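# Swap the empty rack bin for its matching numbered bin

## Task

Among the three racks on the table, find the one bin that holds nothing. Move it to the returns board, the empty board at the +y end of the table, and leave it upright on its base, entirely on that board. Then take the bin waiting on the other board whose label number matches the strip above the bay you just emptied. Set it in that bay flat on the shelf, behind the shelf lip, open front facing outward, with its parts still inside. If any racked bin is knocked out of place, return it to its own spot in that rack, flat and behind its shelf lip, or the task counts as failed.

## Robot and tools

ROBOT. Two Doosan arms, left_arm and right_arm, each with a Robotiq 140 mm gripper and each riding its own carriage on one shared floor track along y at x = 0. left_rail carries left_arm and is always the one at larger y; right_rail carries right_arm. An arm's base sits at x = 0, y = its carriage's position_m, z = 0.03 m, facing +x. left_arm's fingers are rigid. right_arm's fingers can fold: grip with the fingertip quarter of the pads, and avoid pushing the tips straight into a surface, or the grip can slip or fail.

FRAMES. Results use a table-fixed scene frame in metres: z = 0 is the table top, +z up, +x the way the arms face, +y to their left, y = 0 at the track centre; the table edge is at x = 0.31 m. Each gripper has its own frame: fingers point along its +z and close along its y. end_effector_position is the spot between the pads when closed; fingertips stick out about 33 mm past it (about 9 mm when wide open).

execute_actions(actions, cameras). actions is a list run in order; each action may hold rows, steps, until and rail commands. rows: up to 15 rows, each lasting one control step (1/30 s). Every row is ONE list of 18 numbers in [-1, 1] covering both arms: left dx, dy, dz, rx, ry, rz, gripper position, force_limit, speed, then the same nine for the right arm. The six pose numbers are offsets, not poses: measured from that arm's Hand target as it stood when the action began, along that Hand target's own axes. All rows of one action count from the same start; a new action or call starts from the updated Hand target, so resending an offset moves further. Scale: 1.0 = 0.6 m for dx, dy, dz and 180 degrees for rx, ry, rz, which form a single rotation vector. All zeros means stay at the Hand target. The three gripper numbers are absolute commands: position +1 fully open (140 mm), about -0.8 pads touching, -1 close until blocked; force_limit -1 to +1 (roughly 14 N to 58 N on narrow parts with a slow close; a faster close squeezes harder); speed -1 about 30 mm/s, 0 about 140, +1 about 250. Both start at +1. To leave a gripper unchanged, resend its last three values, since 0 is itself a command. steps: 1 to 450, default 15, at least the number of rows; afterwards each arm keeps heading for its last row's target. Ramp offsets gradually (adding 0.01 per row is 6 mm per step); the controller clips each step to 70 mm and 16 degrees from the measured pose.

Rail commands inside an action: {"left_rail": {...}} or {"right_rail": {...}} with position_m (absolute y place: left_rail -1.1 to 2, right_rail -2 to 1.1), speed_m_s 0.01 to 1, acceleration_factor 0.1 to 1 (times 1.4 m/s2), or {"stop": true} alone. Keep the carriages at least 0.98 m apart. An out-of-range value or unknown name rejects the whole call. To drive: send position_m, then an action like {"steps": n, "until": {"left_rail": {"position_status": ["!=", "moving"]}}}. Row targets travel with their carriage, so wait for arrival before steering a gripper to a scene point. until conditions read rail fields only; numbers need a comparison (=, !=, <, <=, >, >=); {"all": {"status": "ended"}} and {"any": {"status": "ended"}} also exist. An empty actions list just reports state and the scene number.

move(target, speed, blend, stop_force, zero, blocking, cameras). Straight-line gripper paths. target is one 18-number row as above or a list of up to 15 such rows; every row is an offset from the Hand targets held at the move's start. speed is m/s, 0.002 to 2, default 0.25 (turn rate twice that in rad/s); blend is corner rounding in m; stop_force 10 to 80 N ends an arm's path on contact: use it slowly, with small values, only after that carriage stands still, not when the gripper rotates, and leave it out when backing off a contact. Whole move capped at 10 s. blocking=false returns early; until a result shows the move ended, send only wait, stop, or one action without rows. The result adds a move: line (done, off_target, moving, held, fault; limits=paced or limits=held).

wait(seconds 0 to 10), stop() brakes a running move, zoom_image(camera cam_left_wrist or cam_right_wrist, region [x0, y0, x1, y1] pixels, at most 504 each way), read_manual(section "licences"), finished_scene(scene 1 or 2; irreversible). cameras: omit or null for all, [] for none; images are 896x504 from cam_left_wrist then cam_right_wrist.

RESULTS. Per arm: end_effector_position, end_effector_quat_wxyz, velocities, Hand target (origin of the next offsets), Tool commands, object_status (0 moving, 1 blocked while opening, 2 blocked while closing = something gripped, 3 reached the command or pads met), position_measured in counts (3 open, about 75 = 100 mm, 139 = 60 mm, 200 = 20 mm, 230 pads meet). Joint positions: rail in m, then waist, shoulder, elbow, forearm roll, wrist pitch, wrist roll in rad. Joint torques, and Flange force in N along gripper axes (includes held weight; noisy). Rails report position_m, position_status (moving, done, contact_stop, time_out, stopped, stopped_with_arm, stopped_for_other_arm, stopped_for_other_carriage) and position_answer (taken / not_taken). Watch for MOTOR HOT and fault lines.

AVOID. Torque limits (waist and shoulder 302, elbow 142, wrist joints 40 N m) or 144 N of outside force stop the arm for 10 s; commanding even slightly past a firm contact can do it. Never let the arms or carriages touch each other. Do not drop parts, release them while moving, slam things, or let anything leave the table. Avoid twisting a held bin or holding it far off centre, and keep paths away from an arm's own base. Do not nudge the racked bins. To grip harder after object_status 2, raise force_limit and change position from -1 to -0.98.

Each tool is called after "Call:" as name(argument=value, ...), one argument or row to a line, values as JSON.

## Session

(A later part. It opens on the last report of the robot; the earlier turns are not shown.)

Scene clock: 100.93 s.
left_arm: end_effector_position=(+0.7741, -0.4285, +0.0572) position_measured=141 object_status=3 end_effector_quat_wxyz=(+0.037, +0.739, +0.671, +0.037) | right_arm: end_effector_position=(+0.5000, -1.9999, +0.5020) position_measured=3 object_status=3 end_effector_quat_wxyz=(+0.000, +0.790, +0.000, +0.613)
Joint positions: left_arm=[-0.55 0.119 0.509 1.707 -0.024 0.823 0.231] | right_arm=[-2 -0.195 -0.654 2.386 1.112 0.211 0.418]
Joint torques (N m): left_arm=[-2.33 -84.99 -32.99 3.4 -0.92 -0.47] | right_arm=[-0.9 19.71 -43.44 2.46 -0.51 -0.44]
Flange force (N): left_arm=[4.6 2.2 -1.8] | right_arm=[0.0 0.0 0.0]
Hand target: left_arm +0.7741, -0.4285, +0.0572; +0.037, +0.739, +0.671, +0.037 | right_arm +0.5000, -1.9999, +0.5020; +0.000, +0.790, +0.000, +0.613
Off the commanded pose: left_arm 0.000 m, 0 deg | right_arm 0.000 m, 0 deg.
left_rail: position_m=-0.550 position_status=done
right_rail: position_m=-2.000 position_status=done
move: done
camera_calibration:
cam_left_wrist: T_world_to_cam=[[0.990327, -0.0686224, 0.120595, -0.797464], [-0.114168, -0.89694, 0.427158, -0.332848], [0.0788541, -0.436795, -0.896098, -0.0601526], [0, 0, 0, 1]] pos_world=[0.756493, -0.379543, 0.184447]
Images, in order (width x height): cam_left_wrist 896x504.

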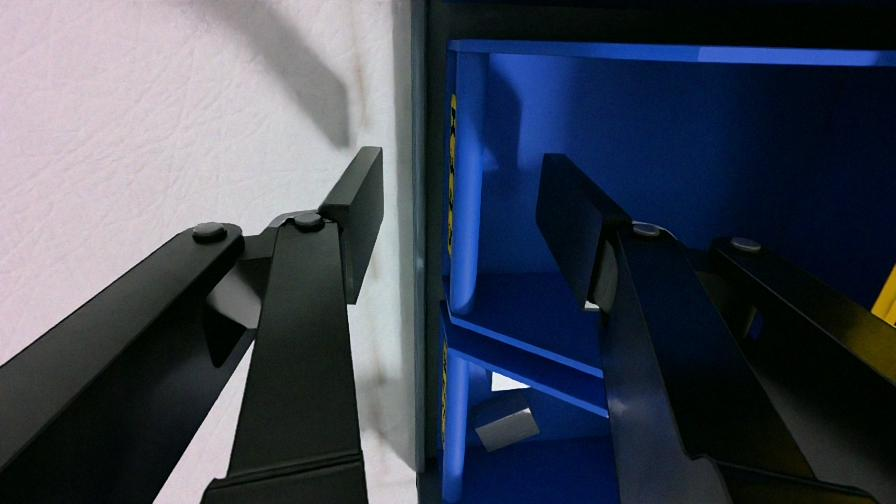

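Call:
move(
  target=[0,0.009,0.0083,0,0,0,-0.1,1,0,0,0,0,0,0,0,1,1,1],
  speed=0.03,
  stop_force=12,
  cameras=[],
)

Call:
execute_actions(
  actions=[
    {"rows":[[0,0,0,0,0,0,-1,-1,-1,0,0,0,0,0,0,1,1,1]],"steps":75},
  ],
  cameras=["cam_left_wrist"],
)

Scene clock: 107.20 s.
left_arm: end_effector_position=(+0.7800, -0.4290, +0.0528) position_measured=141 object_status=3 end_effector_quat_wxyz=(+0.037, +0.739, +0.671, +0.037) | right_arm: end_effector_position=(+0.5000, -1.9999, +0.5020) position_measured=3 object_status=3 end_effector_quat_wxyz=(+0.000, +0.790, +0.000, +0.613)
Joint positions: left_arm=[-0.55 0.117 0.521 1.697 -0.023 0.821 0.229] | right_arm=[-2 -0.195 -0.654 2.386 1.112 0.211 0.418]
Joint torques (N m): left_arm=[-2.34 -85.96 -32.93 3.36 -0.96 -0.39] | right_arm=[-0.73 19.67 -43.39 2.41 -0.53 -0.45]
Flange force (N): left_arm=[4.5 2.0 -2.5] | right_arm=[0.0 0.0 0.0]
Hand target: left_arm +0.7800, -0.4290, +0.0528; +0.037, +0.739, +0.671, +0.037 | right_arm +0.5000, -1.9999, +0.5020; +0.000, +0.790, +0.000, +0.613
Off the commanded pose: left_arm 0.000 m, 0 deg | right_arm 0.000 m, 0 deg.
left_rail: position_m=-0.550 position_status=done
right_rail: position_m=-2.000 position_status=done
move: done
No camera images: "cameras" was empty.

Scene clock: 109.90 s.
left_arm: end_effector_position=(+0.7800, -0.4290, +0.0528) position_measured=216 object_status=2 end_effector_quat_wxyz=(+0.037, +0.739, +0.671, +0.037) | right_arm: end_effector_position=(+0.5000, -1.9999, +0.5020) position_measured=3 object_status=3 end_effector_quat_wxyz=(+0.000, +0.790, +0.000, +0.613)
Joint positions: left_arm=[-0.55 0.117 0.521 1.697 -0.023 0.821 0.229] | right_arm=[-2 -0.195 -0.654 2.386 1.112 0.211 0.418]
Joint torques (N m): left_arm=[-1.92 -85.39 -33.04 3.43 -0.93 -0.53] | right_arm=[-0.94 19.4 -43.43 2.41 -0.59 -0.46]
Flange force (N): left_arm=[3.8 1.1 -3.2] | right_arm=[0.0 0.0 0.0]
Hand target: left_arm +0.7800, -0.4290, +0.0528; +0.037, +0.739, +0.671, +0.037 | right_arm +0.5000, -1.9999, +0.5020; +0.000, +0.790, +0.000, +0.613
Off the commanded pose: left_arm 0.000 m, 0 deg | right_arm 0.000 m, 0 deg.
left_rail: position_m=-0.550 position_status=done
right_rail: position_m=-2.000 position_status=done
camera_calibration:
cam_left_wrist: T_world_to_cam=[[0.990327, -0.0686224, 0.120595, -0.802817], [-0.114168, -0.89694, 0.427158, -0.330833], [0.0788541, -0.436795, -0.896098, -0.0648228], [0, 0, 0, 1]] pos_world=[0.762393, -0.380143, 0.180047]
Images, in order (width x height): cam_left_wrist 896x504.

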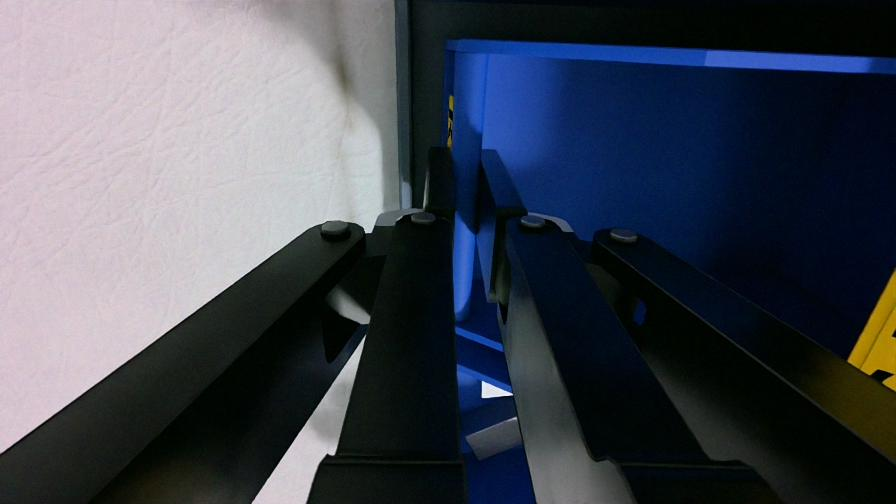

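Call:
execute_actions(
  actions=[
    {"rows":[[0,0,0,0,0,0,-0.97,0.3,-1,0,0,0,0,0,0,1,1,1]],"steps":30},
  ],
  cameras=[],
)

Call:
move(
  target=[0,0.0092,-0.0225,0.0255,0,0,-0.97,0.3,-1,0,0,0,0,0,0,1,1,1],
  speed=0.03,
  cameras=["cam_left_wrist"],
)

Scene clock: 117.77 s.
left_arm: end_effector_position=(+0.7800, -0.4290, +0.0528) position_measured=218 object_status=2 end_effector_quat_wxyz=(+0.037, +0.739, +0.671, +0.037) | right_arm: end_effector_position=(+0.5000, -1.9999, +0.5020) position_measured=3 object_status=3 end_effector_quat_wxyz=(+0.000, +0.790, +0.000, +0.613)
Joint positions: left_arm=[-0.55 0.117 0.521 1.697 -0.023 0.821 0.229] | right_arm=[-2 -0.195 -0.654 2.386 1.112 0.211 0.418]
Joint torques (N m): left_arm=[-2.16 -79.83 -31.82 3.27 -2.04 -0.48] | right_arm=[-0.87 19.55 -43.39 2.43 -0.56 -0.44]
Flange force (N): left_arm=[3.4 -0.9 -10.1] | right_arm=[0.0 0.0 0.0]
Hand target: left_arm +0.7800, -0.4290, +0.0528; +0.037, +0.739, +0.671, +0.037 | right_arm +0.5000, -1.9999, +0.5020; +0.000, +0.790, +0.000, +0.613
Off the commanded pose: left_arm 0.000 m, 0 deg | right_arm 0.000 m, 0 deg.
left_rail: position_m=-0.550 position_status=done
right_rail: position_m=-2.000 position_status=done
No camera images: "cameras" was empty.

Scene clock: 119.47 s.
left_arm: end_effector_position=(+0.7840, -0.4295, +0.0668) position_measured=218 object_status=2 end_effector_quat_wxyz=(+0.007, +0.740, +0.672, +0.010) | right_arm: end_effector_position=(+0.5000, -1.9999, +0.5020) position_measured=3 object_status=3 end_effector_quat_wxyz=(+0.000, +0.790, +0.000, +0.613)
Joint positions: left_arm=[-0.55 0.109 0.545 1.621 0 0.95 0.205] | right_arm=[-2 -0.195 -0.654 2.386 1.112 0.211 0.418]
Joint torques (N m): left_arm=[-2.39 -89.6 -34.55 3.51 -0.75 -0.41] | right_arm=[-0.83 19.49 -43.36 2.41 -0.54 -0.45]
Flange force (N): left_arm=[4.2 1.4 -1.4] | right_arm=[0.0 0.0 0.0]
Hand target: left_arm +0.7840, -0.4295, +0.0668; +0.007, +0.740, +0.672, +0.010 | right_arm +0.5000, -1.9999, +0.5020; +0.000, +0.790, +0.000, +0.613
Off the commanded pose: left_arm 0.000 m, 0 deg | right_arm 0.000 m, 0 deg.
left_rail: position_m=-0.550 position_status=done
right_rail: position_m=-2.000 position_status=done
move: done
camera_calibration:
cam_left_wrist: T_world_to_cam=[[0.996793, -0.0688201, 0.0408384, -0.808324], [-0.0796904, -0.900252, 0.428014, -0.365257], [0.00730881, -0.429896, -0.902849, 0.00679296], [0, 0, 0, 1]] pos_world=[0.776575, -0.381532, 0.195479]
Images, in order (width x height): cam_left_wrist 896x504.

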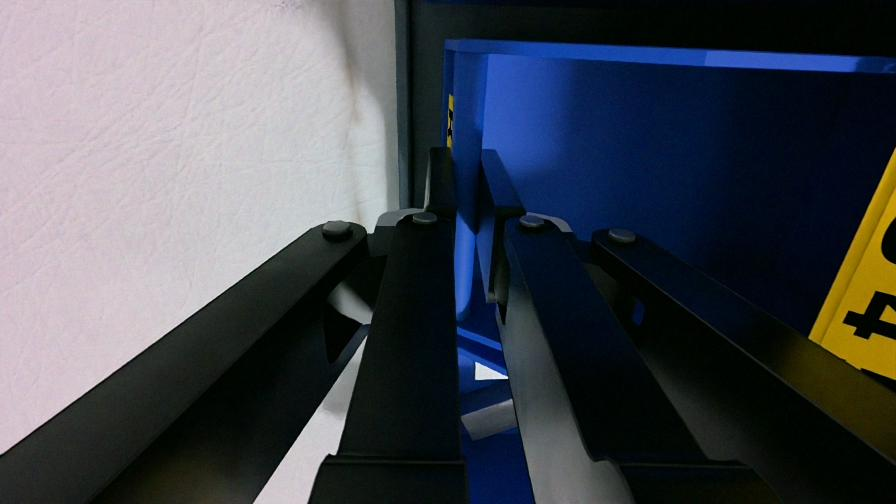

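Call:
move(
  target=[
    [0,-0.0482,-0.0055,0.005,0,0,-0.97,0.3,-1,0,0,0,0,0,0,1,1,1],
    [0,-0.0952,-0.0141,0.014,0,0,-0.97,0.3,-1,0,0,0,0,0,0,1,1,1],
    [0,-0.141,-0.0245,0.0255,0,0,-0.97,0.3,-1,0,0,0,0,0,0,1,1,1],
    [0,-0.205,-0.0817,0.0255,0,0,-0.97,0.3,-1,0,0,0,0,0,0,1,1,1],
  ],
  speed=0.05,
  blend=0.003,
  cameras=["cam_left_wrist"],
)

Scene clock: 125.70 s.
left_arm: end_effector_position=(+0.6605, -0.4178, +0.1128) position_measured=218 object_status=2 end_effector_quat_wxyz=(-0.022, +0.740, +0.672, -0.017) | right_arm: end_effector_position=(+0.5000, -1.9999, +0.5020) position_measured=3 object_status=3 end_effector_quat_wxyz=(+0.000, +0.790, +0.000, +0.613)
Joint positions: left_arm=[-0.55 0.137 0.376 1.792 0.021 1.027 0.222] | right_arm=[-2 -0.195 -0.654 2.386 1.112 0.211 0.418]
Joint torques (N m): left_arm=[-3.45 -75.09 -35.12 3.55 -0.85 -0.43] | right_arm=[-0.86 19.63 -43.43 2.41 -0.53 -0.45]
Flange force (N): left_arm=[6.3 1.5 -0.2] | right_arm=[0.0 0.0 0.0]
Hand target: left_arm +0.6604, -0.4178, +0.1128; -0.022, +0.740, +0.672, -0.017 | right_arm +0.5000, -1.9999, +0.5020; +0.000, +0.790, +0.000, +0.613
Off the commanded pose: left_arm 0.000 m, 0 deg | right_arm 0.000 m, 0 deg.
left_rail: position_m=-0.550 position_status=done
right_rail: position_m=-2.000 position_status=done
move: done
camera_calibration:
cam_left_wrist: T_world_to_cam=[[0.996885, -0.0684028, -0.0392546, -0.677154], [-0.045227, -0.903594, 0.425995, -0.408126], [-0.0646096, -0.422893, -0.903873, 0.104707], [0, 0, 0, 1]] pos_world=[0.663351, -0.370819, 0.24192]
Images, in order (width x height): cam_left_wrist 896x504.

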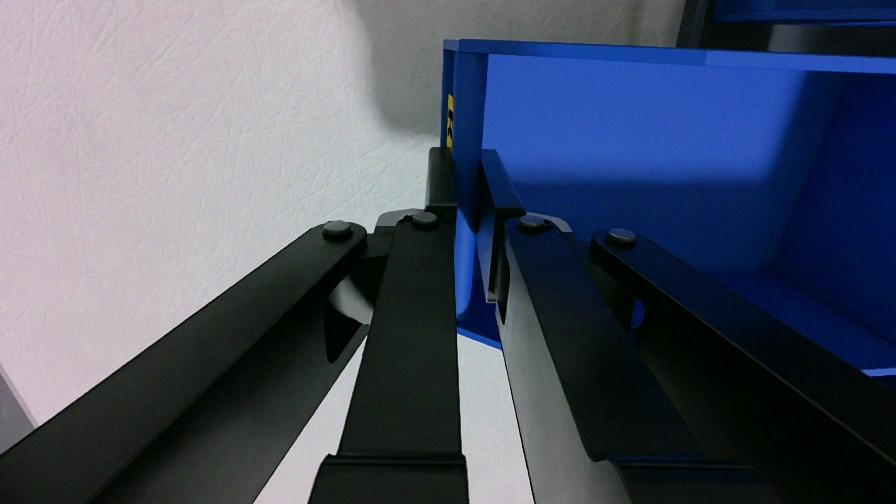

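Call:
move(
  target=[-0.021,-0.228,-0.222,-0.051,0,-0.031,-0.97,0.3,-1,0,0,0,0,0,0,1,1,1],
  speed=0.15,
  cameras=[],
)

Call:
execute_actions(
  actions=[
    {"left_rail":{"position_m":2.0,"acceleration_factor":0.4},"steps":300,"until":{"all":{"status":"ended"}}},
  ],
  cameras=["cam_left_wrist"],
)

Scene clock: 134.83 s.
left_arm: end_effector_position=(+0.5306, -0.4186, +0.2533) position_measured=218 object_status=2 end_effector_quat_wxyz=(+0.036, +0.706, +0.706, +0.038) | right_arm: end_effector_position=(+0.5000, -1.9999, +0.5020) position_measured=3 object_status=3 end_effector_quat_wxyz=(+0.000, +0.790, +0.000, +0.613)
Joint positions: left_arm=[-0.55 0.19 -0.005 1.977 -0.019 1.066 0.198] | right_arm=[-2 -0.195 -0.654 2.386 1.112 0.211 0.418]
Joint torques (N m): left_arm=[-2.13 -37.49 -38.99 3.87 -1.01 -0.39] | right_arm=[-0.86 19.5 -43.34 2.43 -0.56 -0.45]
Flange force (N): left_arm=[4.5 -1.7 -2.9] | right_arm=[0.0 0.0 0.0]
Hand target: left_arm +0.5306, -0.4186, +0.2534; +0.036, +0.706, +0.706, +0.038 | right_arm +0.5000, -1.9999, +0.5020; +0.000, +0.790, +0.000, +0.613
Off the commanded pose: left_arm 0.000 m, 0 deg | right_arm 0.000 m, 0 deg.
left_rail: position_m=-0.550 position_status=done
right_rail: position_m=-2.000 position_status=done
move: done
No camera images: "cameras" was empty.

Scene clock: 139.40 s.
left_arm: end_effector_position=(+0.5306, +2.1314, +0.2534) position_measured=218 object_status=2 end_effector_quat_wxyz=(+0.036, +0.706, +0.706, +0.038) | right_arm: end_effector_position=(+0.5000, -1.9999, +0.5020) position_measured=3 object_status=3 end_effector_quat_wxyz=(+0.000, +0.790, +0.000, +0.613)
Joint positions: left_arm=[2 0.19 -0.005 1.977 -0.019 1.066 0.198] | right_arm=[-2 -0.195 -0.654 2.386 1.112 0.211 0.418]
Joint torques (N m): left_arm=[-2.77 -38.51 -38.57 3.86 -1.14 -0.39] | right_arm=[-0.64 19.7 -43.4 2.46 -0.54 -0.46]
Flange force (N): left_arm=[6.4 -0.4 -3.3] | right_arm=[0.0 0.0 0.0]
Hand target: left_arm +0.5306, +2.1314, +0.2534; +0.036, +0.706, +0.706, +0.038 | right_arm +0.5000, -1.9999, +0.5020; +0.000, +0.790, +0.000, +0.613
Tool commands: left_gripper/position=-0.97 left_gripper/force_limit=+0.3 left_gripper/speed=-1.0 right_gripper/position=+1.0 right_gripper/force_limit=+1.0 right_gripper/speed=+1.0
Off the commanded pose: left_arm 0.000 m, 0 deg | right_arm 0.000 m, 0 deg.
left_rail: position_m=2.000 position_status=done
right_rail: position_m=-2.000 position_status=done
camera_calibration:
cam_left_wrist: T_world_to_cam=[[0.992249, 0.0281612, 0.121034, -0.611684], [-0.0267476, -0.902754, 0.429325, 1.81699], [0.121354, -0.429235, -0.895003, 1.21407], [0, 0, 0, 1]] pos_world=[0.50821, 2.17864, 0.38055]
Images, in order (width x height): cam_left_wrist 896x504.

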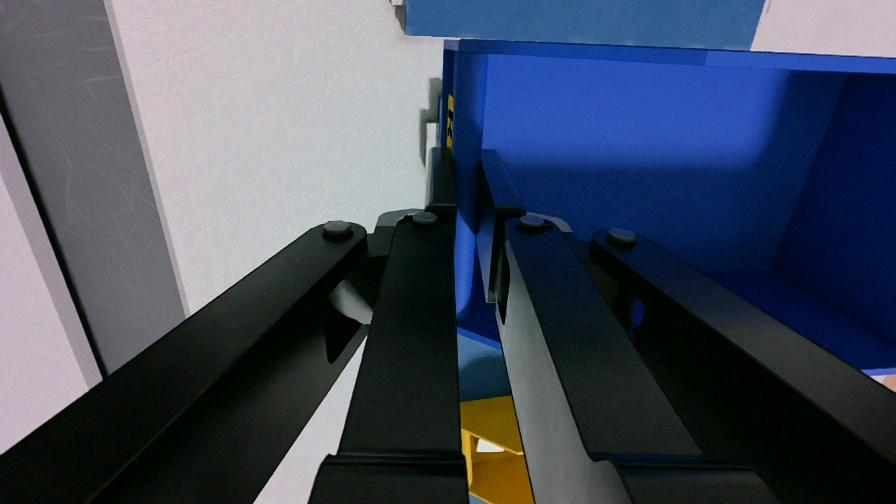

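Call:
move(
  target=[
    [0.298,0.0812,0.0085,0,0,0,-0.97,0.3,-1,0,0,0,0,0,0,1,1,1],
    [0.298,0.0598,0.2123,0,0,0,-0.97,0.3,-1,0,0,0,0,0,0,1,1,1],
  ],
  speed=0.2,
  blend=0.02,
  cameras=["cam_left_wrist"],
)

Call:
move(
  target=[0,-0.014,0.134,0,0,0,-0.97,0.3,-1,0,0,0,0,0,0,1,1,1],
  speed=0.03,
  stop_force=10,
  cameras=["cam_left_wrist"],
)

Scene clock: 147.00 s.
left_arm: end_effector_position=(+0.5795, +2.3106, +0.1311) position_measured=218 object_status=2 end_effector_quat_wxyz=(+0.036, +0.706, +0.706, +0.038) | right_arm: end_effector_position=(+0.5000, -1.9999, +0.5020) position_measured=3 object_status=3 end_effector_quat_wxyz=(+0.000, +0.790, +0.000, +0.613)
Joint positions: left_arm=[2 0.462 0.271 1.905 -0.058 0.871 0.496] | right_arm=[-2 -0.195 -0.654 2.386 1.112 0.211 0.418]
Joint torques (N m): left_arm=[-2.09 -64.12 -33.17 3.31 -1.09 -0.45] | right_arm=[-0.64 19.63 -43.35 2.44 -0.56 -0.46]
Flange force (N): left_arm=[6.5 3.2 -2.0] | right_arm=[0.0 0.0 0.0]
Hand target: left_arm +0.5795, +2.3106, +0.1310; +0.036, +0.706, +0.706, +0.038 | right_arm +0.5000, -1.9999, +0.5020; +0.000, +0.790, +0.000, +0.613
Off the commanded pose: left_arm 0.000 m, 0 deg | right_arm 0.000 m, 0 deg.
left_rail: position_m=2.000 position_status=done
right_rail: position_m=-2.000 position_status=done
move: done
camera_calibration:
cam_left_wrist: T_world_to_cam=[[0.992249, 0.0281612, 0.121034, -0.650439], [-0.0267476, -0.902754, 0.429325, 2.03271], [0.121354, -0.429235, -0.895003, 1.17555], [0, 0, 0, 1]] pos_world=[0.55711, 2.35794, 0.25815]
Images, in order (width x height): cam_left_wrist 896x504.

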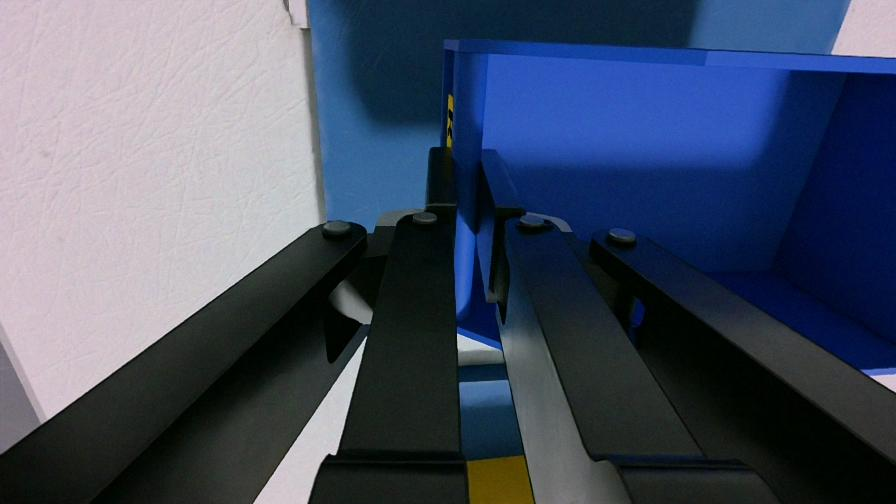

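Scene clock: 149.87 s.
left_arm: end_effector_position=(+0.5797, +2.3108, +0.0639) position_measured=218 object_status=2 end_effector_quat_wxyz=(+0.036, +0.706, +0.706, +0.038) | right_arm: end_effector_position=(+0.5000, -1.9999, +0.5020) position_measured=3 object_status=3 end_effector_quat_wxyz=(+0.000, +0.790, +0.000, +0.613)
Joint positions: left_arm=[2 0.462 0.343 1.956 -0.065 0.748 0.507] | right_arm=[-2 -0.195 -0.654 2.386 1.112 0.211 0.418]
Joint torques (N m): left_arm=[-4.02 -34.8 -20.02 2.94 -4.74 -0.42] | right_arm=[-0.81 19.58 -43.4 2.44 -0.56 -0.48]
Flange force (N): left_arm=[-1.2 -11.8 -55.5] | right_arm=[0.0 0.0 0.0]
Hand target: left_arm +0.5796, +2.3108, +0.0639; +0.036, +0.706, +0.706, +0.038 (not the last commanded pose) | right_arm +0.5000, -1.9999, +0.5020; +0.000, +0.790, +0.000, +0.613
Off the commanded pose: left_arm 0.014 m, 0 deg | right_arm 0.000 m, 0 deg.
left_rail: position_m=2.000 position_status=done
right_rail: position_m=-2.000 position_status=done
move: contact (left_arm)
camera_calibration:
cam_left_wrist: T_world_to_cam=[[0.992209, 0.0281913, 0.12135, -0.642632], [-0.0268445, -0.902799, 0.429224, 2.06188], [0.121655, -0.429137, -0.895009, 1.11516], [0, 0, 0, 1]] pos_world=[0.557311, 2.35814, 0.19105]
Images, in order (width x height): cam_left_wrist 896x504.

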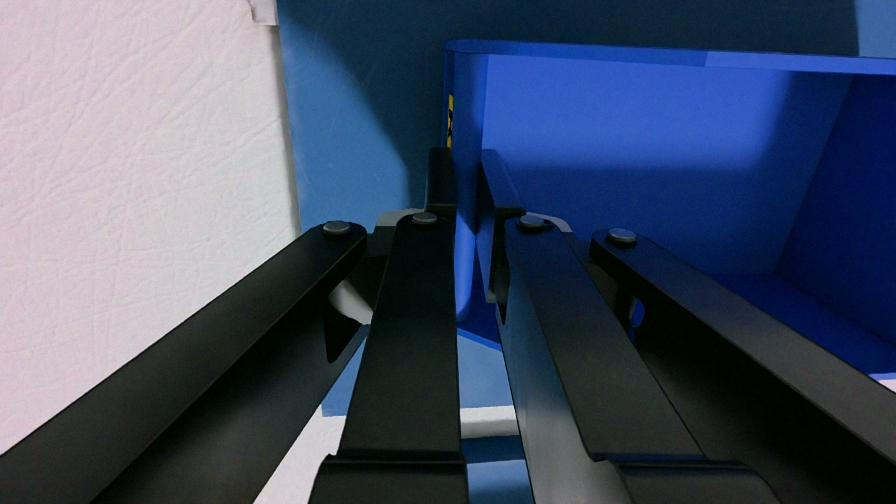

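Call:
move(
  target=[
    [0,0,-0.0025,0,0,0,-0.97,0.3,-1,0,0,0,0,0,0,1,1,1],
    [0,0,-0.0025,0,0,0,-0.1,0.3,-1,0,0,0,0,0,0,1,1,1],
    [0,0,-0.25,0,0,0,-0.1,0.3,-1,0,0,0,0,0,0,1,1,1],
  ],
  speed=0.1,
  cameras=["cam_left_wrist"],
)

Scene clock: 156.77 s.
left_arm: end_effector_position=(+0.5639, +2.3104, +0.2130) position_measured=141 object_status=3 end_effector_quat_wxyz=(+0.036, +0.706, +0.706, +0.038) | right_arm: end_effector_position=(+0.5000, -1.9999, +0.5020) position_measured=3 object_status=3 end_effector_quat_wxyz=(+0.000, +0.790, +0.000, +0.613)
Joint positions: left_arm=[2 0.473 0.18 1.852 -0.053 1.015 0.498] | right_arm=[-2 -0.195 -0.654 2.386 1.112 0.211 0.418]
Joint torques (N m): left_arm=[-2.22 -55.82 -36.78 3.66 -0.94 -0.39] | right_arm=[-0.65 19.61 -43.35 2.44 -0.57 -0.46]
Flange force (N): left_arm=[4.6 -0.3 -3.6] | right_arm=[0.0 0.0 0.0]
Hand target: left_arm +0.5639, +2.3104, +0.2131; +0.036, +0.706, +0.706, +0.038 | right_arm +0.5000, -1.9999, +0.5020; +0.000, +0.790, +0.000, +0.613
Off the commanded pose: left_arm 0.000 m, 0 deg | right_arm 0.000 m, 0 deg.
left_rail: position_m=2.000 position_status=done
right_rail: position_m=-2.000 position_status=done
move: done
camera_calibration:
cam_left_wrist: T_world_to_cam=[[0.992222, 0.0281592, 0.121256, -0.644933], [-0.0268332, -0.902798, 0.429228, 1.997], [0.121557, -0.429143, -0.89502, 1.25038], [0, 0, 0, 1]] pos_world=[0.541511, 2.35764, 0.34015]
Images, in order (width x height): cam_left_wrist 896x504.

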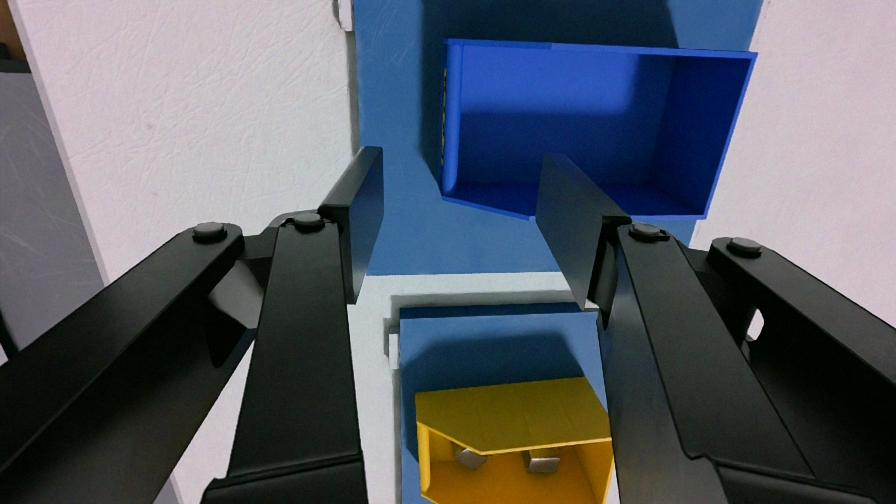

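Call:
execute_actions(
  actions=[
    {"left_rail":{"position_m":1.5,"acceleration_factor":1},"steps":300,"until":{"all":{"status":"ended"}}},
  ],
  cameras=[],
)

Call:
move(
  target=[-0.058,0.0245,0.086,0,0,-0.032,-0.1,0.3,-1,0,0,0,0,0,0,1,1,1],
  cameras=["cam_left_wrist"],
)

Scene clock: 162.47 s.
left_arm: end_effector_position=(+0.5638, +1.8105, +0.2131) position_measured=141 object_status=3 end_effector_quat_wxyz=(+0.036, +0.706, +0.706, +0.038) | right_arm: end_effector_position=(+0.5000, -1.9999, +0.5020) position_measured=3 object_status=3 end_effector_quat_wxyz=(+0.000, +0.790, +0.000, +0.613)
Joint positions: left_arm=[1.5 0.473 0.18 1.852 -0.053 1.015 0.498] | right_arm=[-2 -0.195 -0.654 2.386 1.112 0.211 0.418]
Joint torques (N m): left_arm=[-1.93 -55.83 -37.05 3.7 -0.9 -0.43] | right_arm=[-0.54 19.5 -43.44 2.47 -0.5 -0.48]
Flange force (N): left_arm=[3.9 -0.9 -3.6] | right_arm=[0.0 0.0 0.0]
Hand target: left_arm +0.5639, +1.8105, +0.2131; +0.036, +0.706, +0.706, +0.038 | right_arm +0.5000, -1.9999, +0.5020; +0.000, +0.790, +0.000, +0.613
Tool commands: left_gripper/position=-0.1 left_gripper/force_limit=+0.3 left_gripper/speed=-1.0 right_gripper/position=+1.0 right_gripper/force_limit=+1.0 right_gripper/speed=+1.0
Off the commanded pose: left_arm 0.000 m, 0 deg | right_arm 0.000 m, 0 deg.
left_rail: position_m=1.500 position_status=done
right_rail: position_m=-2.000 position_status=done
No camera images: "cameras" was empty.

Scene clock: 163.40 s.
left_arm: end_effector_position=(+0.5839, +1.7758, +0.1632) position_measured=141 object_status=3 end_effector_quat_wxyz=(+0.038, +0.670, +0.741, +0.036) | right_arm: end_effector_position=(+0.5000, -1.9999, +0.5020) position_measured=3 object_status=3 end_effector_quat_wxyz=(+0.000, +0.790, +0.000, +0.613)
Joint positions: left_arm=[1.5 0.408 0.223 1.9 -0.049 0.921 0.334] | right_arm=[-2 -0.195 -0.654 2.386 1.112 0.211 0.418]
Joint torques (N m): left_arm=[-3.21 -57.56 -35.45 3.5 -0.94 -0.15] | right_arm=[-0.69 19.66 -43.46 2.46 -0.56 -0.45]
Flange force (N): left_arm=[4.9 -2.0 -4.4] | right_arm=[0.0 0.0 0.0]
Hand target: left_arm +0.5839, +1.7758, +0.1632; +0.038, +0.670, +0.741, +0.036 | right_arm +0.5000, -1.9999, +0.5020; +0.000, +0.790, +0.000, +0.613
Off the commanded pose: left_arm 0.000 m, 0 deg | right_arm 0.000 m, 0 deg.
left_rail: position_m=1.500 position_status=done
right_rail: position_m=-2.000 position_status=done
move: done
camera_calibration:
cam_left_wrist: T_world_to_cam=[[0.984362, 0.128288, 0.120725, -0.816839], [0.0630193, -0.89641, 0.438723, 1.47092], [0.164502, -0.424254, -0.890476, 0.939474], [0, 0, 0, 1]] pos_world=[0.556823, 1.82192, 0.289862]
Images, in order (width x height): cam_left_wrist 896x504.

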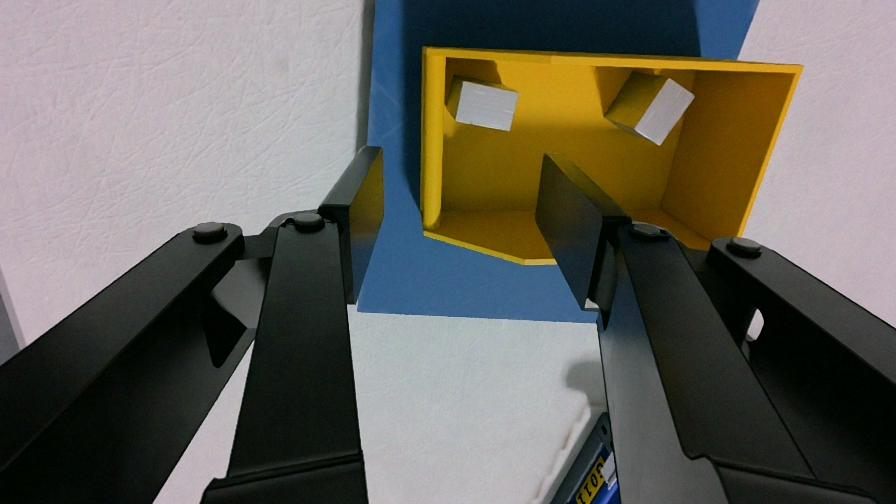

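Call:
move(
  target=[-0.0347,-0.0188,0.1645,0,0,0,-0.1,0.3,-1,0,0,0,0,0,0,1,1,1],
  speed=0.1,
  stop_force=15,
  cameras=["cam_left_wrist"],
)

Call:
execute_actions(
  actions=[
    {"rows":[[0,0,0,0,0,0,-1,-1,-1,0,0,0,0,0,0,1,1,1]],"steps":75},
  ],
  cameras=["cam_left_wrist"],
)

Scene clock: 173.37 s.
left_arm: end_effector_position=(+0.5853, +1.7542, +0.0640) position_measured=141 object_status=3 end_effector_quat_wxyz=(+0.038, +0.670, +0.741, +0.036) | right_arm: end_effector_position=(+0.5000, -1.9999, +0.5020) position_measured=3 object_status=3 end_effector_quat_wxyz=(+0.000, +0.790, +0.000, +0.613)
Joint positions: left_arm=[1.5 0.374 0.315 1.996 -0.053 0.732 0.311] | right_arm=[-2 -0.195 -0.654 2.386 1.112 0.211 0.418]
Joint torques (N m): left_arm=[-2.26 -63.22 -30.49 3.08 -0.87 -0.33] | right_arm=[-0.93 19.63 -43.41 2.4 -0.56 -0.49]
Flange force (N): left_arm=[4.7 0.1 -3.2] | right_arm=[0.0 0.0 0.0]
Hand target: left_arm +0.5853, +1.7542, +0.0640; +0.038, +0.670, +0.741, +0.036 | right_arm +0.5000, -1.9999, +0.5020; +0.000, +0.790, +0.000, +0.613
Off the commanded pose: left_arm 0.000 m, 0 deg | right_arm 0.000 m, 0 deg.
left_rail: position_m=1.500 position_status=done
right_rail: position_m=-2.000 position_status=done
move: done
camera_calibration:
cam_left_wrist: T_world_to_cam=[[0.984345, 0.12833, 0.120812, -0.803554], [0.0630186, -0.896407, 0.438729, 1.49499], [0.164599, -0.424247, -0.890461, 0.841675], [0, 0, 0, 1]] pos_world=[0.558224, 1.80032, 0.190662]
Images, in order (width x height): cam_left_wrist 896x504.

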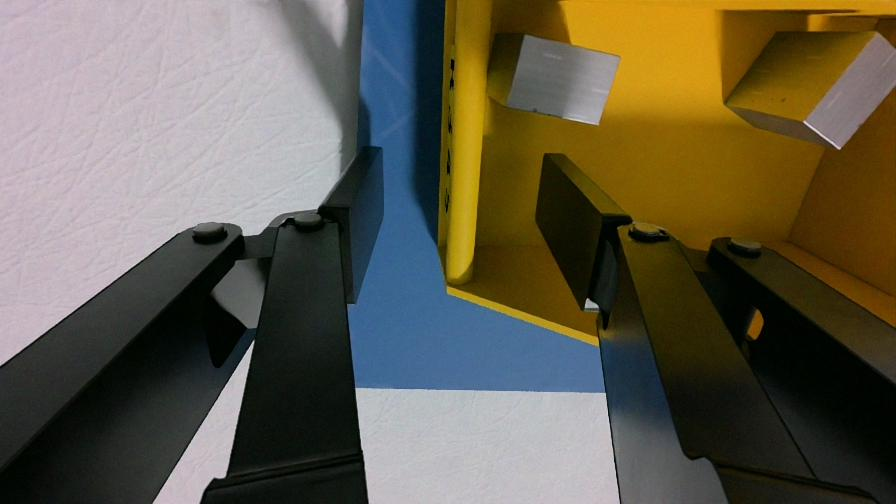

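Scene clock: 176.07 s.
left_arm: end_effector_position=(+0.5852, +1.7542, +0.0640) position_measured=216 object_status=2 end_effector_quat_wxyz=(+0.038, +0.670, +0.741, +0.036) | right_arm: end_effector_position=(+0.5000, -1.9999, +0.5020) position_measured=3 object_status=3 end_effector_quat_wxyz=(+0.000, +0.790, +0.000, +0.613)
Joint positions: left_arm=[1.5 0.374 0.315 1.996 -0.053 0.732 0.311] | right_arm=[-2 -0.195 -0.654 2.386 1.112 0.211 0.418]
Joint torques (N m): left_arm=[-3.1 -60.31 -29.29 2.88 -1.13 -0.3] | right_arm=[-0.82 19.52 -43.49 2.41 -0.55 -0.48]
Flange force (N): left_arm=[5.4 -0.7 -7.7] | right_arm=[0.0 0.0 0.0]
Hand target: left_arm +0.5853, +1.7542, +0.0640; +0.038, +0.670, +0.741, +0.036 | right_arm +0.5000, -1.9999, +0.5020; +0.000, +0.790, +0.000, +0.613
Off the commanded pose: left_arm 0.000 m, 0 deg | right_arm 0.000 m, 0 deg.
left_rail: position_m=1.500 position_status=done
right_rail: position_m=-2.000 position_status=done
camera_calibration:
cam_left_wrist: T_world_to_cam=[[0.984355, 0.128376, 0.120681, -0.803617], [0.0631159, -0.896397, 0.438736, 1.49492], [0.164501, -0.424255, -0.890476, 0.841745], [0, 0, 0, 1]] pos_world=[0.558223, 1.80032, 0.190662]
Images, in order (width x height): cam_left_wrist 896x504.

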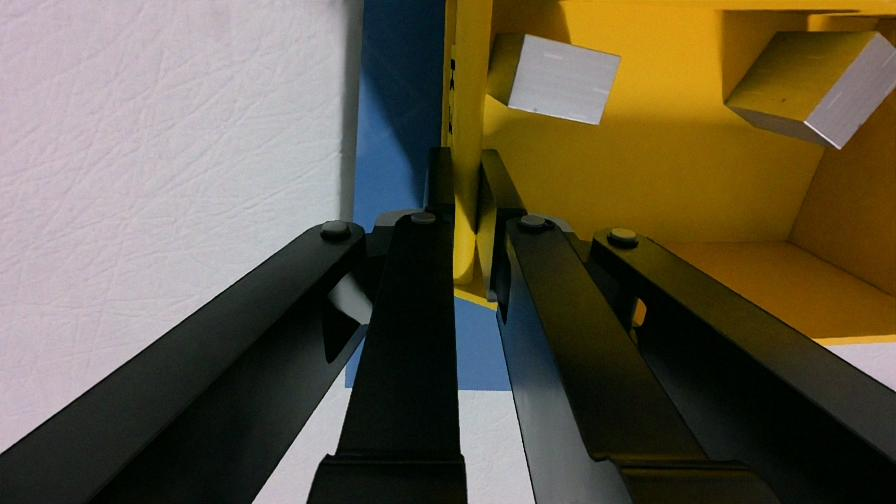

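Call:
move(
  target=[
    [0,0,0,0,0,0,-0.98,1,-1,0,0,0,0,0,0,1,1,1],
    [0,0.0087,-0.083,0,0,0,-0.98,1,-1,0,0,0,0,0,0,1,1,1],
    [0.009,-0.058,-0.325,0,0,0.0632,-0.98,1,-1,0,0,0,0,0,0,1,1,1],
  ],
  speed=0.1,
  cameras=["cam_left_wrist"],
)

Scene clock: 184.07 s.
left_arm: end_effector_position=(+0.5298, +1.7555, +0.2542) position_measured=219 object_status=2 end_effector_quat_wxyz=(+0.034, +0.740, +0.671, +0.040) | right_arm: end_effector_position=(+0.5000, -1.9999, +0.5020) position_measured=3 object_status=3 end_effector_quat_wxyz=(+0.000, +0.790, +0.000, +0.613)
Joint positions: left_arm=[1.5 0.413 0.064 1.904 -0.045 1.076 0.53] | right_arm=[-2 -0.195 -0.654 2.386 1.112 0.211 0.418]
Joint torques (N m): left_arm=[-2.13 -48.85 -41.41 3.64 -1.51 -0.32] | right_arm=[-0.92 19.72 -43.36 2.47 -0.56 -0.46]
Flange force (N): left_arm=[4.6 -1.1 2.1] | right_arm=[0.0 0.0 0.0]
Hand target: left_arm +0.5298, +1.7555, +0.2543; +0.034, +0.740, +0.671, +0.040 | right_arm +0.5000, -1.9999, +0.5020; +0.000, +0.790, +0.000, +0.613
Off the commanded pose: left_arm 0.000 m, 0 deg | right_arm 0.000 m, 0 deg.
left_rail: position_m=1.500 position_status=done
right_rail: position_m=-2.000 position_status=done
move: done
camera_calibration:
cam_left_wrist: T_world_to_cam=[[0.99024, -0.0697478, 0.120661, -0.42738], [-0.114573, -0.900339, 0.419836, 1.5221], [0.079353, -0.429563, -0.899544, 1.07755], [0, 0, 0, 1]] pos_world=[0.512093, 1.80347, 0.381837]
Images, in order (width x height): cam_left_wrist 896x504.

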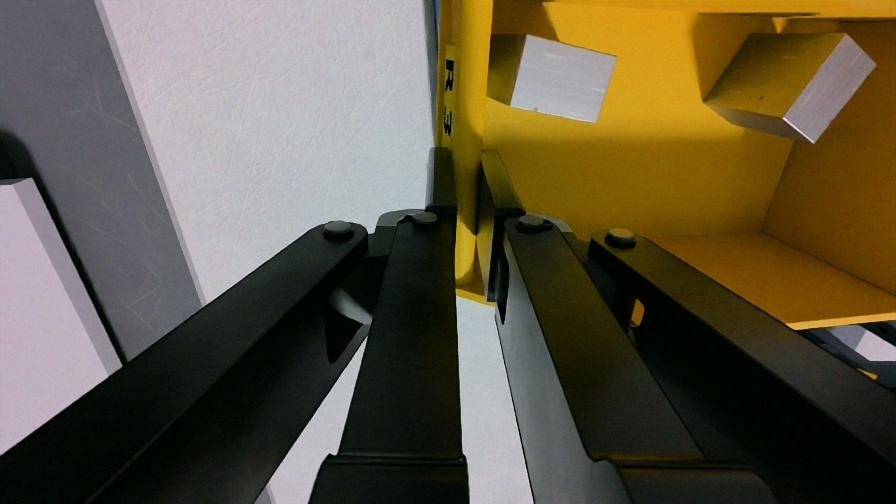

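Call:
execute_actions(
  actions=[
    {"left_rail":{"position_m":-0.68,"acceleration_factor":0.4},"steps":300,"until":{"all":{"status":"ended"}}},
  ],
  cameras=["cam_left_wrist"],
)

Call:
move(
  target=[0.0128,0.1867,0.2567,0.0255,0,0,-0.98,1,-1,0,0,0,0,0,0,1,1,1],
  speed=0.12,
  cameras=["cam_left_wrist"],
)

Scene clock: 197.83 s.
left_arm: end_effector_position=(+0.5298, -0.4245, +0.2543) position_measured=219 object_status=2 end_effector_quat_wxyz=(+0.034, +0.740, +0.671, +0.040) | right_arm: end_effector_position=(+0.5000, -1.9999, +0.5020) position_measured=3 object_status=3 end_effector_quat_wxyz=(+0.000, +0.790, +0.000, +0.613)
Joint positions: left_arm=[-0.68 0.413 0.064 1.904 -0.045 1.076 0.53] | right_arm=[-2 -0.195 -0.654 2.386 1.112 0.211 0.418]
Joint torques (N m): left_arm=[-2.39 -48.68 -41.3 3.62 -1.59 -0.38] | right_arm=[-1.06 19.42 -43.35 2.45 -0.54 -0.46]
Flange force (N): left_arm=[5.1 -1.5 1.7] | right_arm=[0.0 0.0 0.0]
Hand target: left_arm +0.5298, -0.4245, +0.2543; +0.034, +0.740, +0.671, +0.040 | right_arm +0.5000, -1.9999, +0.5020; +0.000, +0.790, +0.000, +0.613
Tool commands: left_gripper/position=-0.98 left_gripper/force_limit=+1.0 left_gripper/speed=-1.0 right_gripper/position=+1.0 right_gripper/force_limit=+1.0 right_gripper/speed=+1.0
Off the commanded pose: left_arm 0.000 m, 0 deg | right_arm 0.000 m, 0 deg.
left_rail: position_m=-0.680 position_status=done
right_rail: position_m=-2.000 position_status=done
camera_calibration:
cam_left_wrist: T_world_to_cam=[[0.990222, -0.0697698, 0.120801, -0.57949], [-0.114662, -0.900282, 0.419935, -0.440704], [0.0794566, -0.42968, -0.899479, 0.140934], [0, 0, 0, 1]] pos_world=[0.512093, -0.376632, 0.381837]
Images, in order (width x height): cam_left_wrist 896x504.

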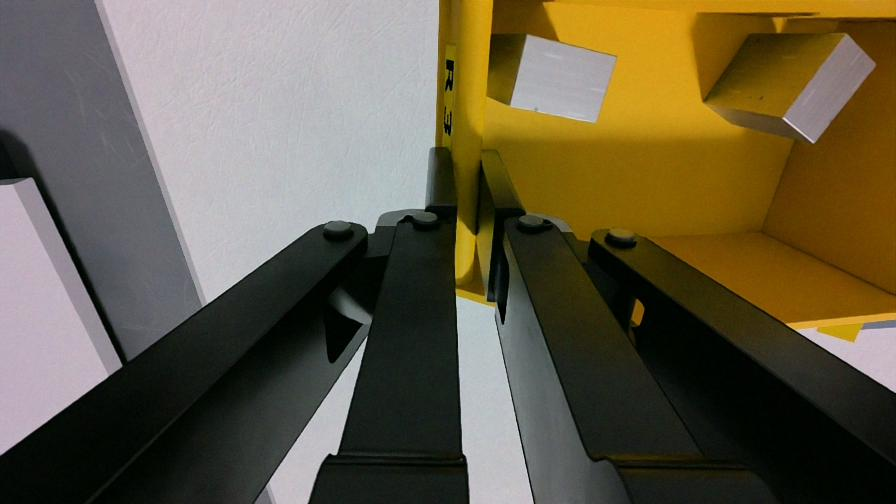

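Scene clock: 199.87 s.
left_arm: end_effector_position=(+0.6575, -0.4273, +0.1130) position_measured=219 object_status=2 end_effector_quat_wxyz=(+0.005, +0.740, +0.672, +0.013) | right_arm: end_effector_position=(+0.5000, -1.9999, +0.5020) position_measured=3 object_status=3 end_effector_quat_wxyz=(+0.000, +0.790, +0.000, +0.613)
Joint positions: left_arm=[-0.68 0.317 0.382 1.783 0.003 0.95 0.412] | right_arm=[-2 -0.195 -0.654 2.386 1.112 0.211 0.418]
Joint torques (N m): left_arm=[-2.51 -77.88 -37.17 3.41 -1.17 -0.56] | right_arm=[-0.72 19.54 -43.41 2.45 -0.54 -0.5]
Flange force (N): left_arm=[5.0 0.1 3.3] | right_arm=[0.0 0.0 0.0]
Hand target: left_arm +0.6576, -0.4273, +0.1129; +0.005, +0.740, +0.672, +0.013 | right_arm +0.5000, -1.9999, +0.5020; +0.000, +0.790, +0.000, +0.613
Off the commanded pose: left_arm 0.000 m, 0 deg | right_arm 0.000 m, 0 deg.
left_rail: position_m=-0.680 position_status=done
right_rail: position_m=-2.000 position_status=done
move: done
camera_calibration:
cam_left_wrist: T_world_to_cam=[[0.996748, -0.0693394, 0.0410423, -0.684271], [-0.0801863, -0.903618, 0.420766, -0.393439], [0.00791089, -0.422689, -0.90624, 0.0533406], [0, 0, 0, 1]] pos_world=[0.650075, -0.380419, 0.24197]
Images, in order (width x height): cam_left_wrist 896x504.

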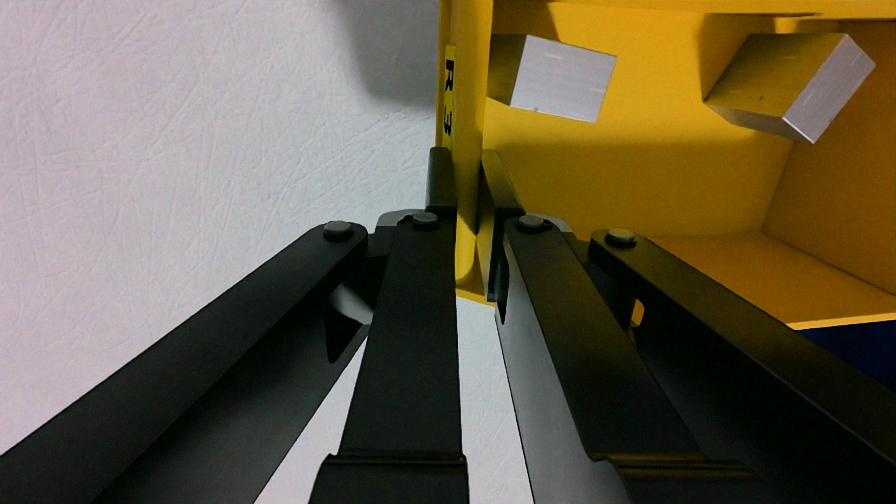

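Call:
move(
  target=[
    [-0.0032,0.0653,0.055,0,0,0,-0.98,1,-1,0,0,0,0,0,0,1,1,1],
    [-0.0032,0.1108,0.0658,-0.0115,0,0,-0.98,1,-1,0,0,0,0,0,0,1,1,1],
  ],
  speed=0.04,
  cameras=["cam_left_wrist"],
)

Scene clock: 206.13 s.
left_arm: end_effector_position=(+0.7245, -0.4352, +0.0750) position_measured=219 object_status=2 end_effector_quat_wxyz=(+0.018, +0.740, +0.672, +0.025) | right_arm: end_effector_position=(+0.5000, -1.9999, +0.5020) position_measured=3 object_status=3 end_effector_quat_wxyz=(+0.000, +0.790, +0.000, +0.613)
Joint positions: left_arm=[-0.68 0.285 0.484 1.706 -0.013 0.891 0.39] | right_arm=[-2 -0.195 -0.654 2.386 1.112 0.211 0.418]
Joint torques (N m): left_arm=[-1.9 -86.89 -36.47 3.47 -1.23 -0.43] | right_arm=[-0.93 19.62 -43.38 2.43 -0.54 -0.48]
Flange force (N): left_arm=[3.8 0.1 2.7] | right_arm=[0.0 0.0 0.0]
Hand target: left_arm +0.7246, -0.4352, +0.0750; +0.018, +0.740, +0.672, +0.025 | right_arm +0.5000, -1.9999, +0.5020; +0.000, +0.790, +0.000, +0.613
Off the commanded pose: left_arm 0.000 m, 0 deg | right_arm 0.000 m, 0 deg.
left_rail: position_m=-0.680 position_status=done
right_rail: position_m=-2.000 position_status=done
move: done
camera_calibration:
cam_left_wrist: T_world_to_cam=[[0.994608, -0.0696027, 0.076882, -0.751134], [-0.0956523, -0.902136, 0.420716, -0.36744], [0.040075, -0.425801, -0.903929, -0.00977719], [0, 0, 0, 1]] pos_world=[0.712329, -0.387925, 0.203499]
Images, in order (width x height): cam_left_wrist 896x504.

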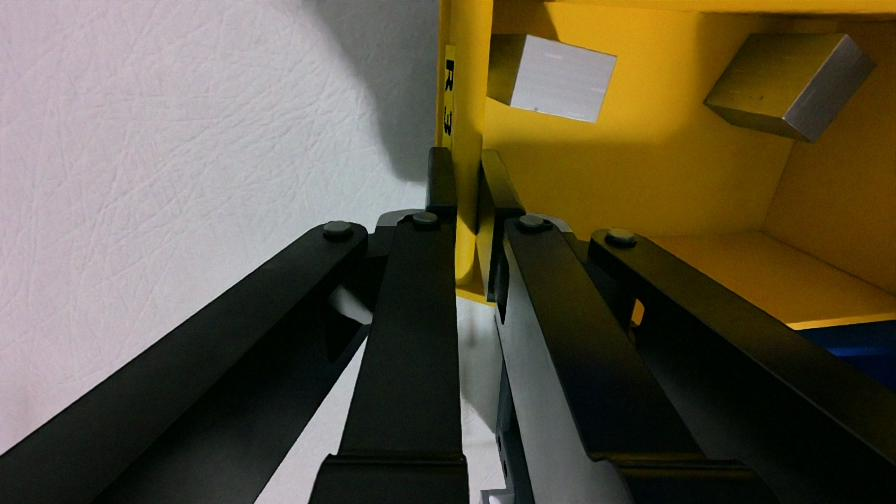

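Call:
move(
  target=[
    [0,0.046,0.0104,-0.0089,0,0,-0.98,1,-1,0,0,0,0,0,0,1,1,1],
    [0,0.0943,0.019,-0.014,0,0,-0.98,1,-1,0,0,0,0,0,0,1,1,1],
  ],
  speed=0.03,
  stop_force=15,
  cameras=["cam_left_wrist"],
)

Scene clock: 211.70 s.
left_arm: end_effector_position=(+0.7815, -0.4407, +0.0671) position_measured=219 object_status=2 end_effector_quat_wxyz=(+0.034, +0.740, +0.671, +0.040) | right_arm: end_effector_position=(+0.5000, -1.9999, +0.5020) position_measured=3 object_status=3 end_effector_quat_wxyz=(+0.000, +0.790, +0.000, +0.613)
Joint positions: left_arm=[-0.68 0.265 0.544 1.625 -0.032 0.87 0.382] | right_arm=[-2 -0.195 -0.654 2.386 1.112 0.211 0.418]
Joint torques (N m): left_arm=[-1.86 -94.33 -36.86 3.41 -1.52 -0.43] | right_arm=[-0.89 19.57 -43.43 2.47 -0.56 -0.45]
Flange force (N): left_arm=[4.4 2.0 3.3] | right_arm=[0.0 0.0 0.0]
Hand target: left_arm +0.7815, -0.4407, +0.0671; +0.034, +0.740, +0.671, +0.040 | right_arm +0.5000, -1.9999, +0.5020; +0.000, +0.790, +0.000, +0.613
Off the commanded pose: left_arm 0.000 m, 0 deg | right_arm 0.000 m, 0 deg.
left_rail: position_m=-0.680 position_status=done
right_rail: position_m=-2.000 position_status=done
move: done
camera_calibration:
cam_left_wrist: T_world_to_cam=[[0.990222, -0.0697698, 0.120801, -0.807238], [-0.114662, -0.900282, 0.419935, -0.347726], [0.0794566, -0.42968, -0.899479, -0.054365], [0, 0, 0, 1]] pos_world=[0.763793, -0.392732, 0.194637]
Images, in order (width x height): cam_left_wrist 896x504.

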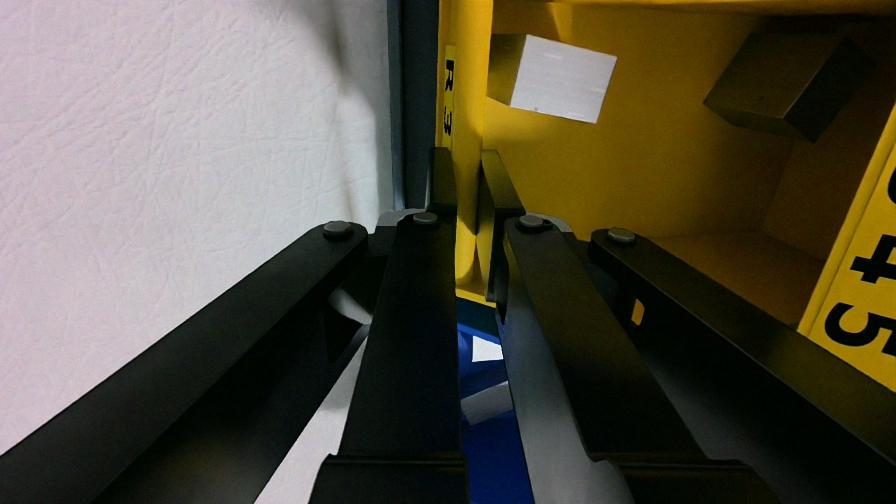

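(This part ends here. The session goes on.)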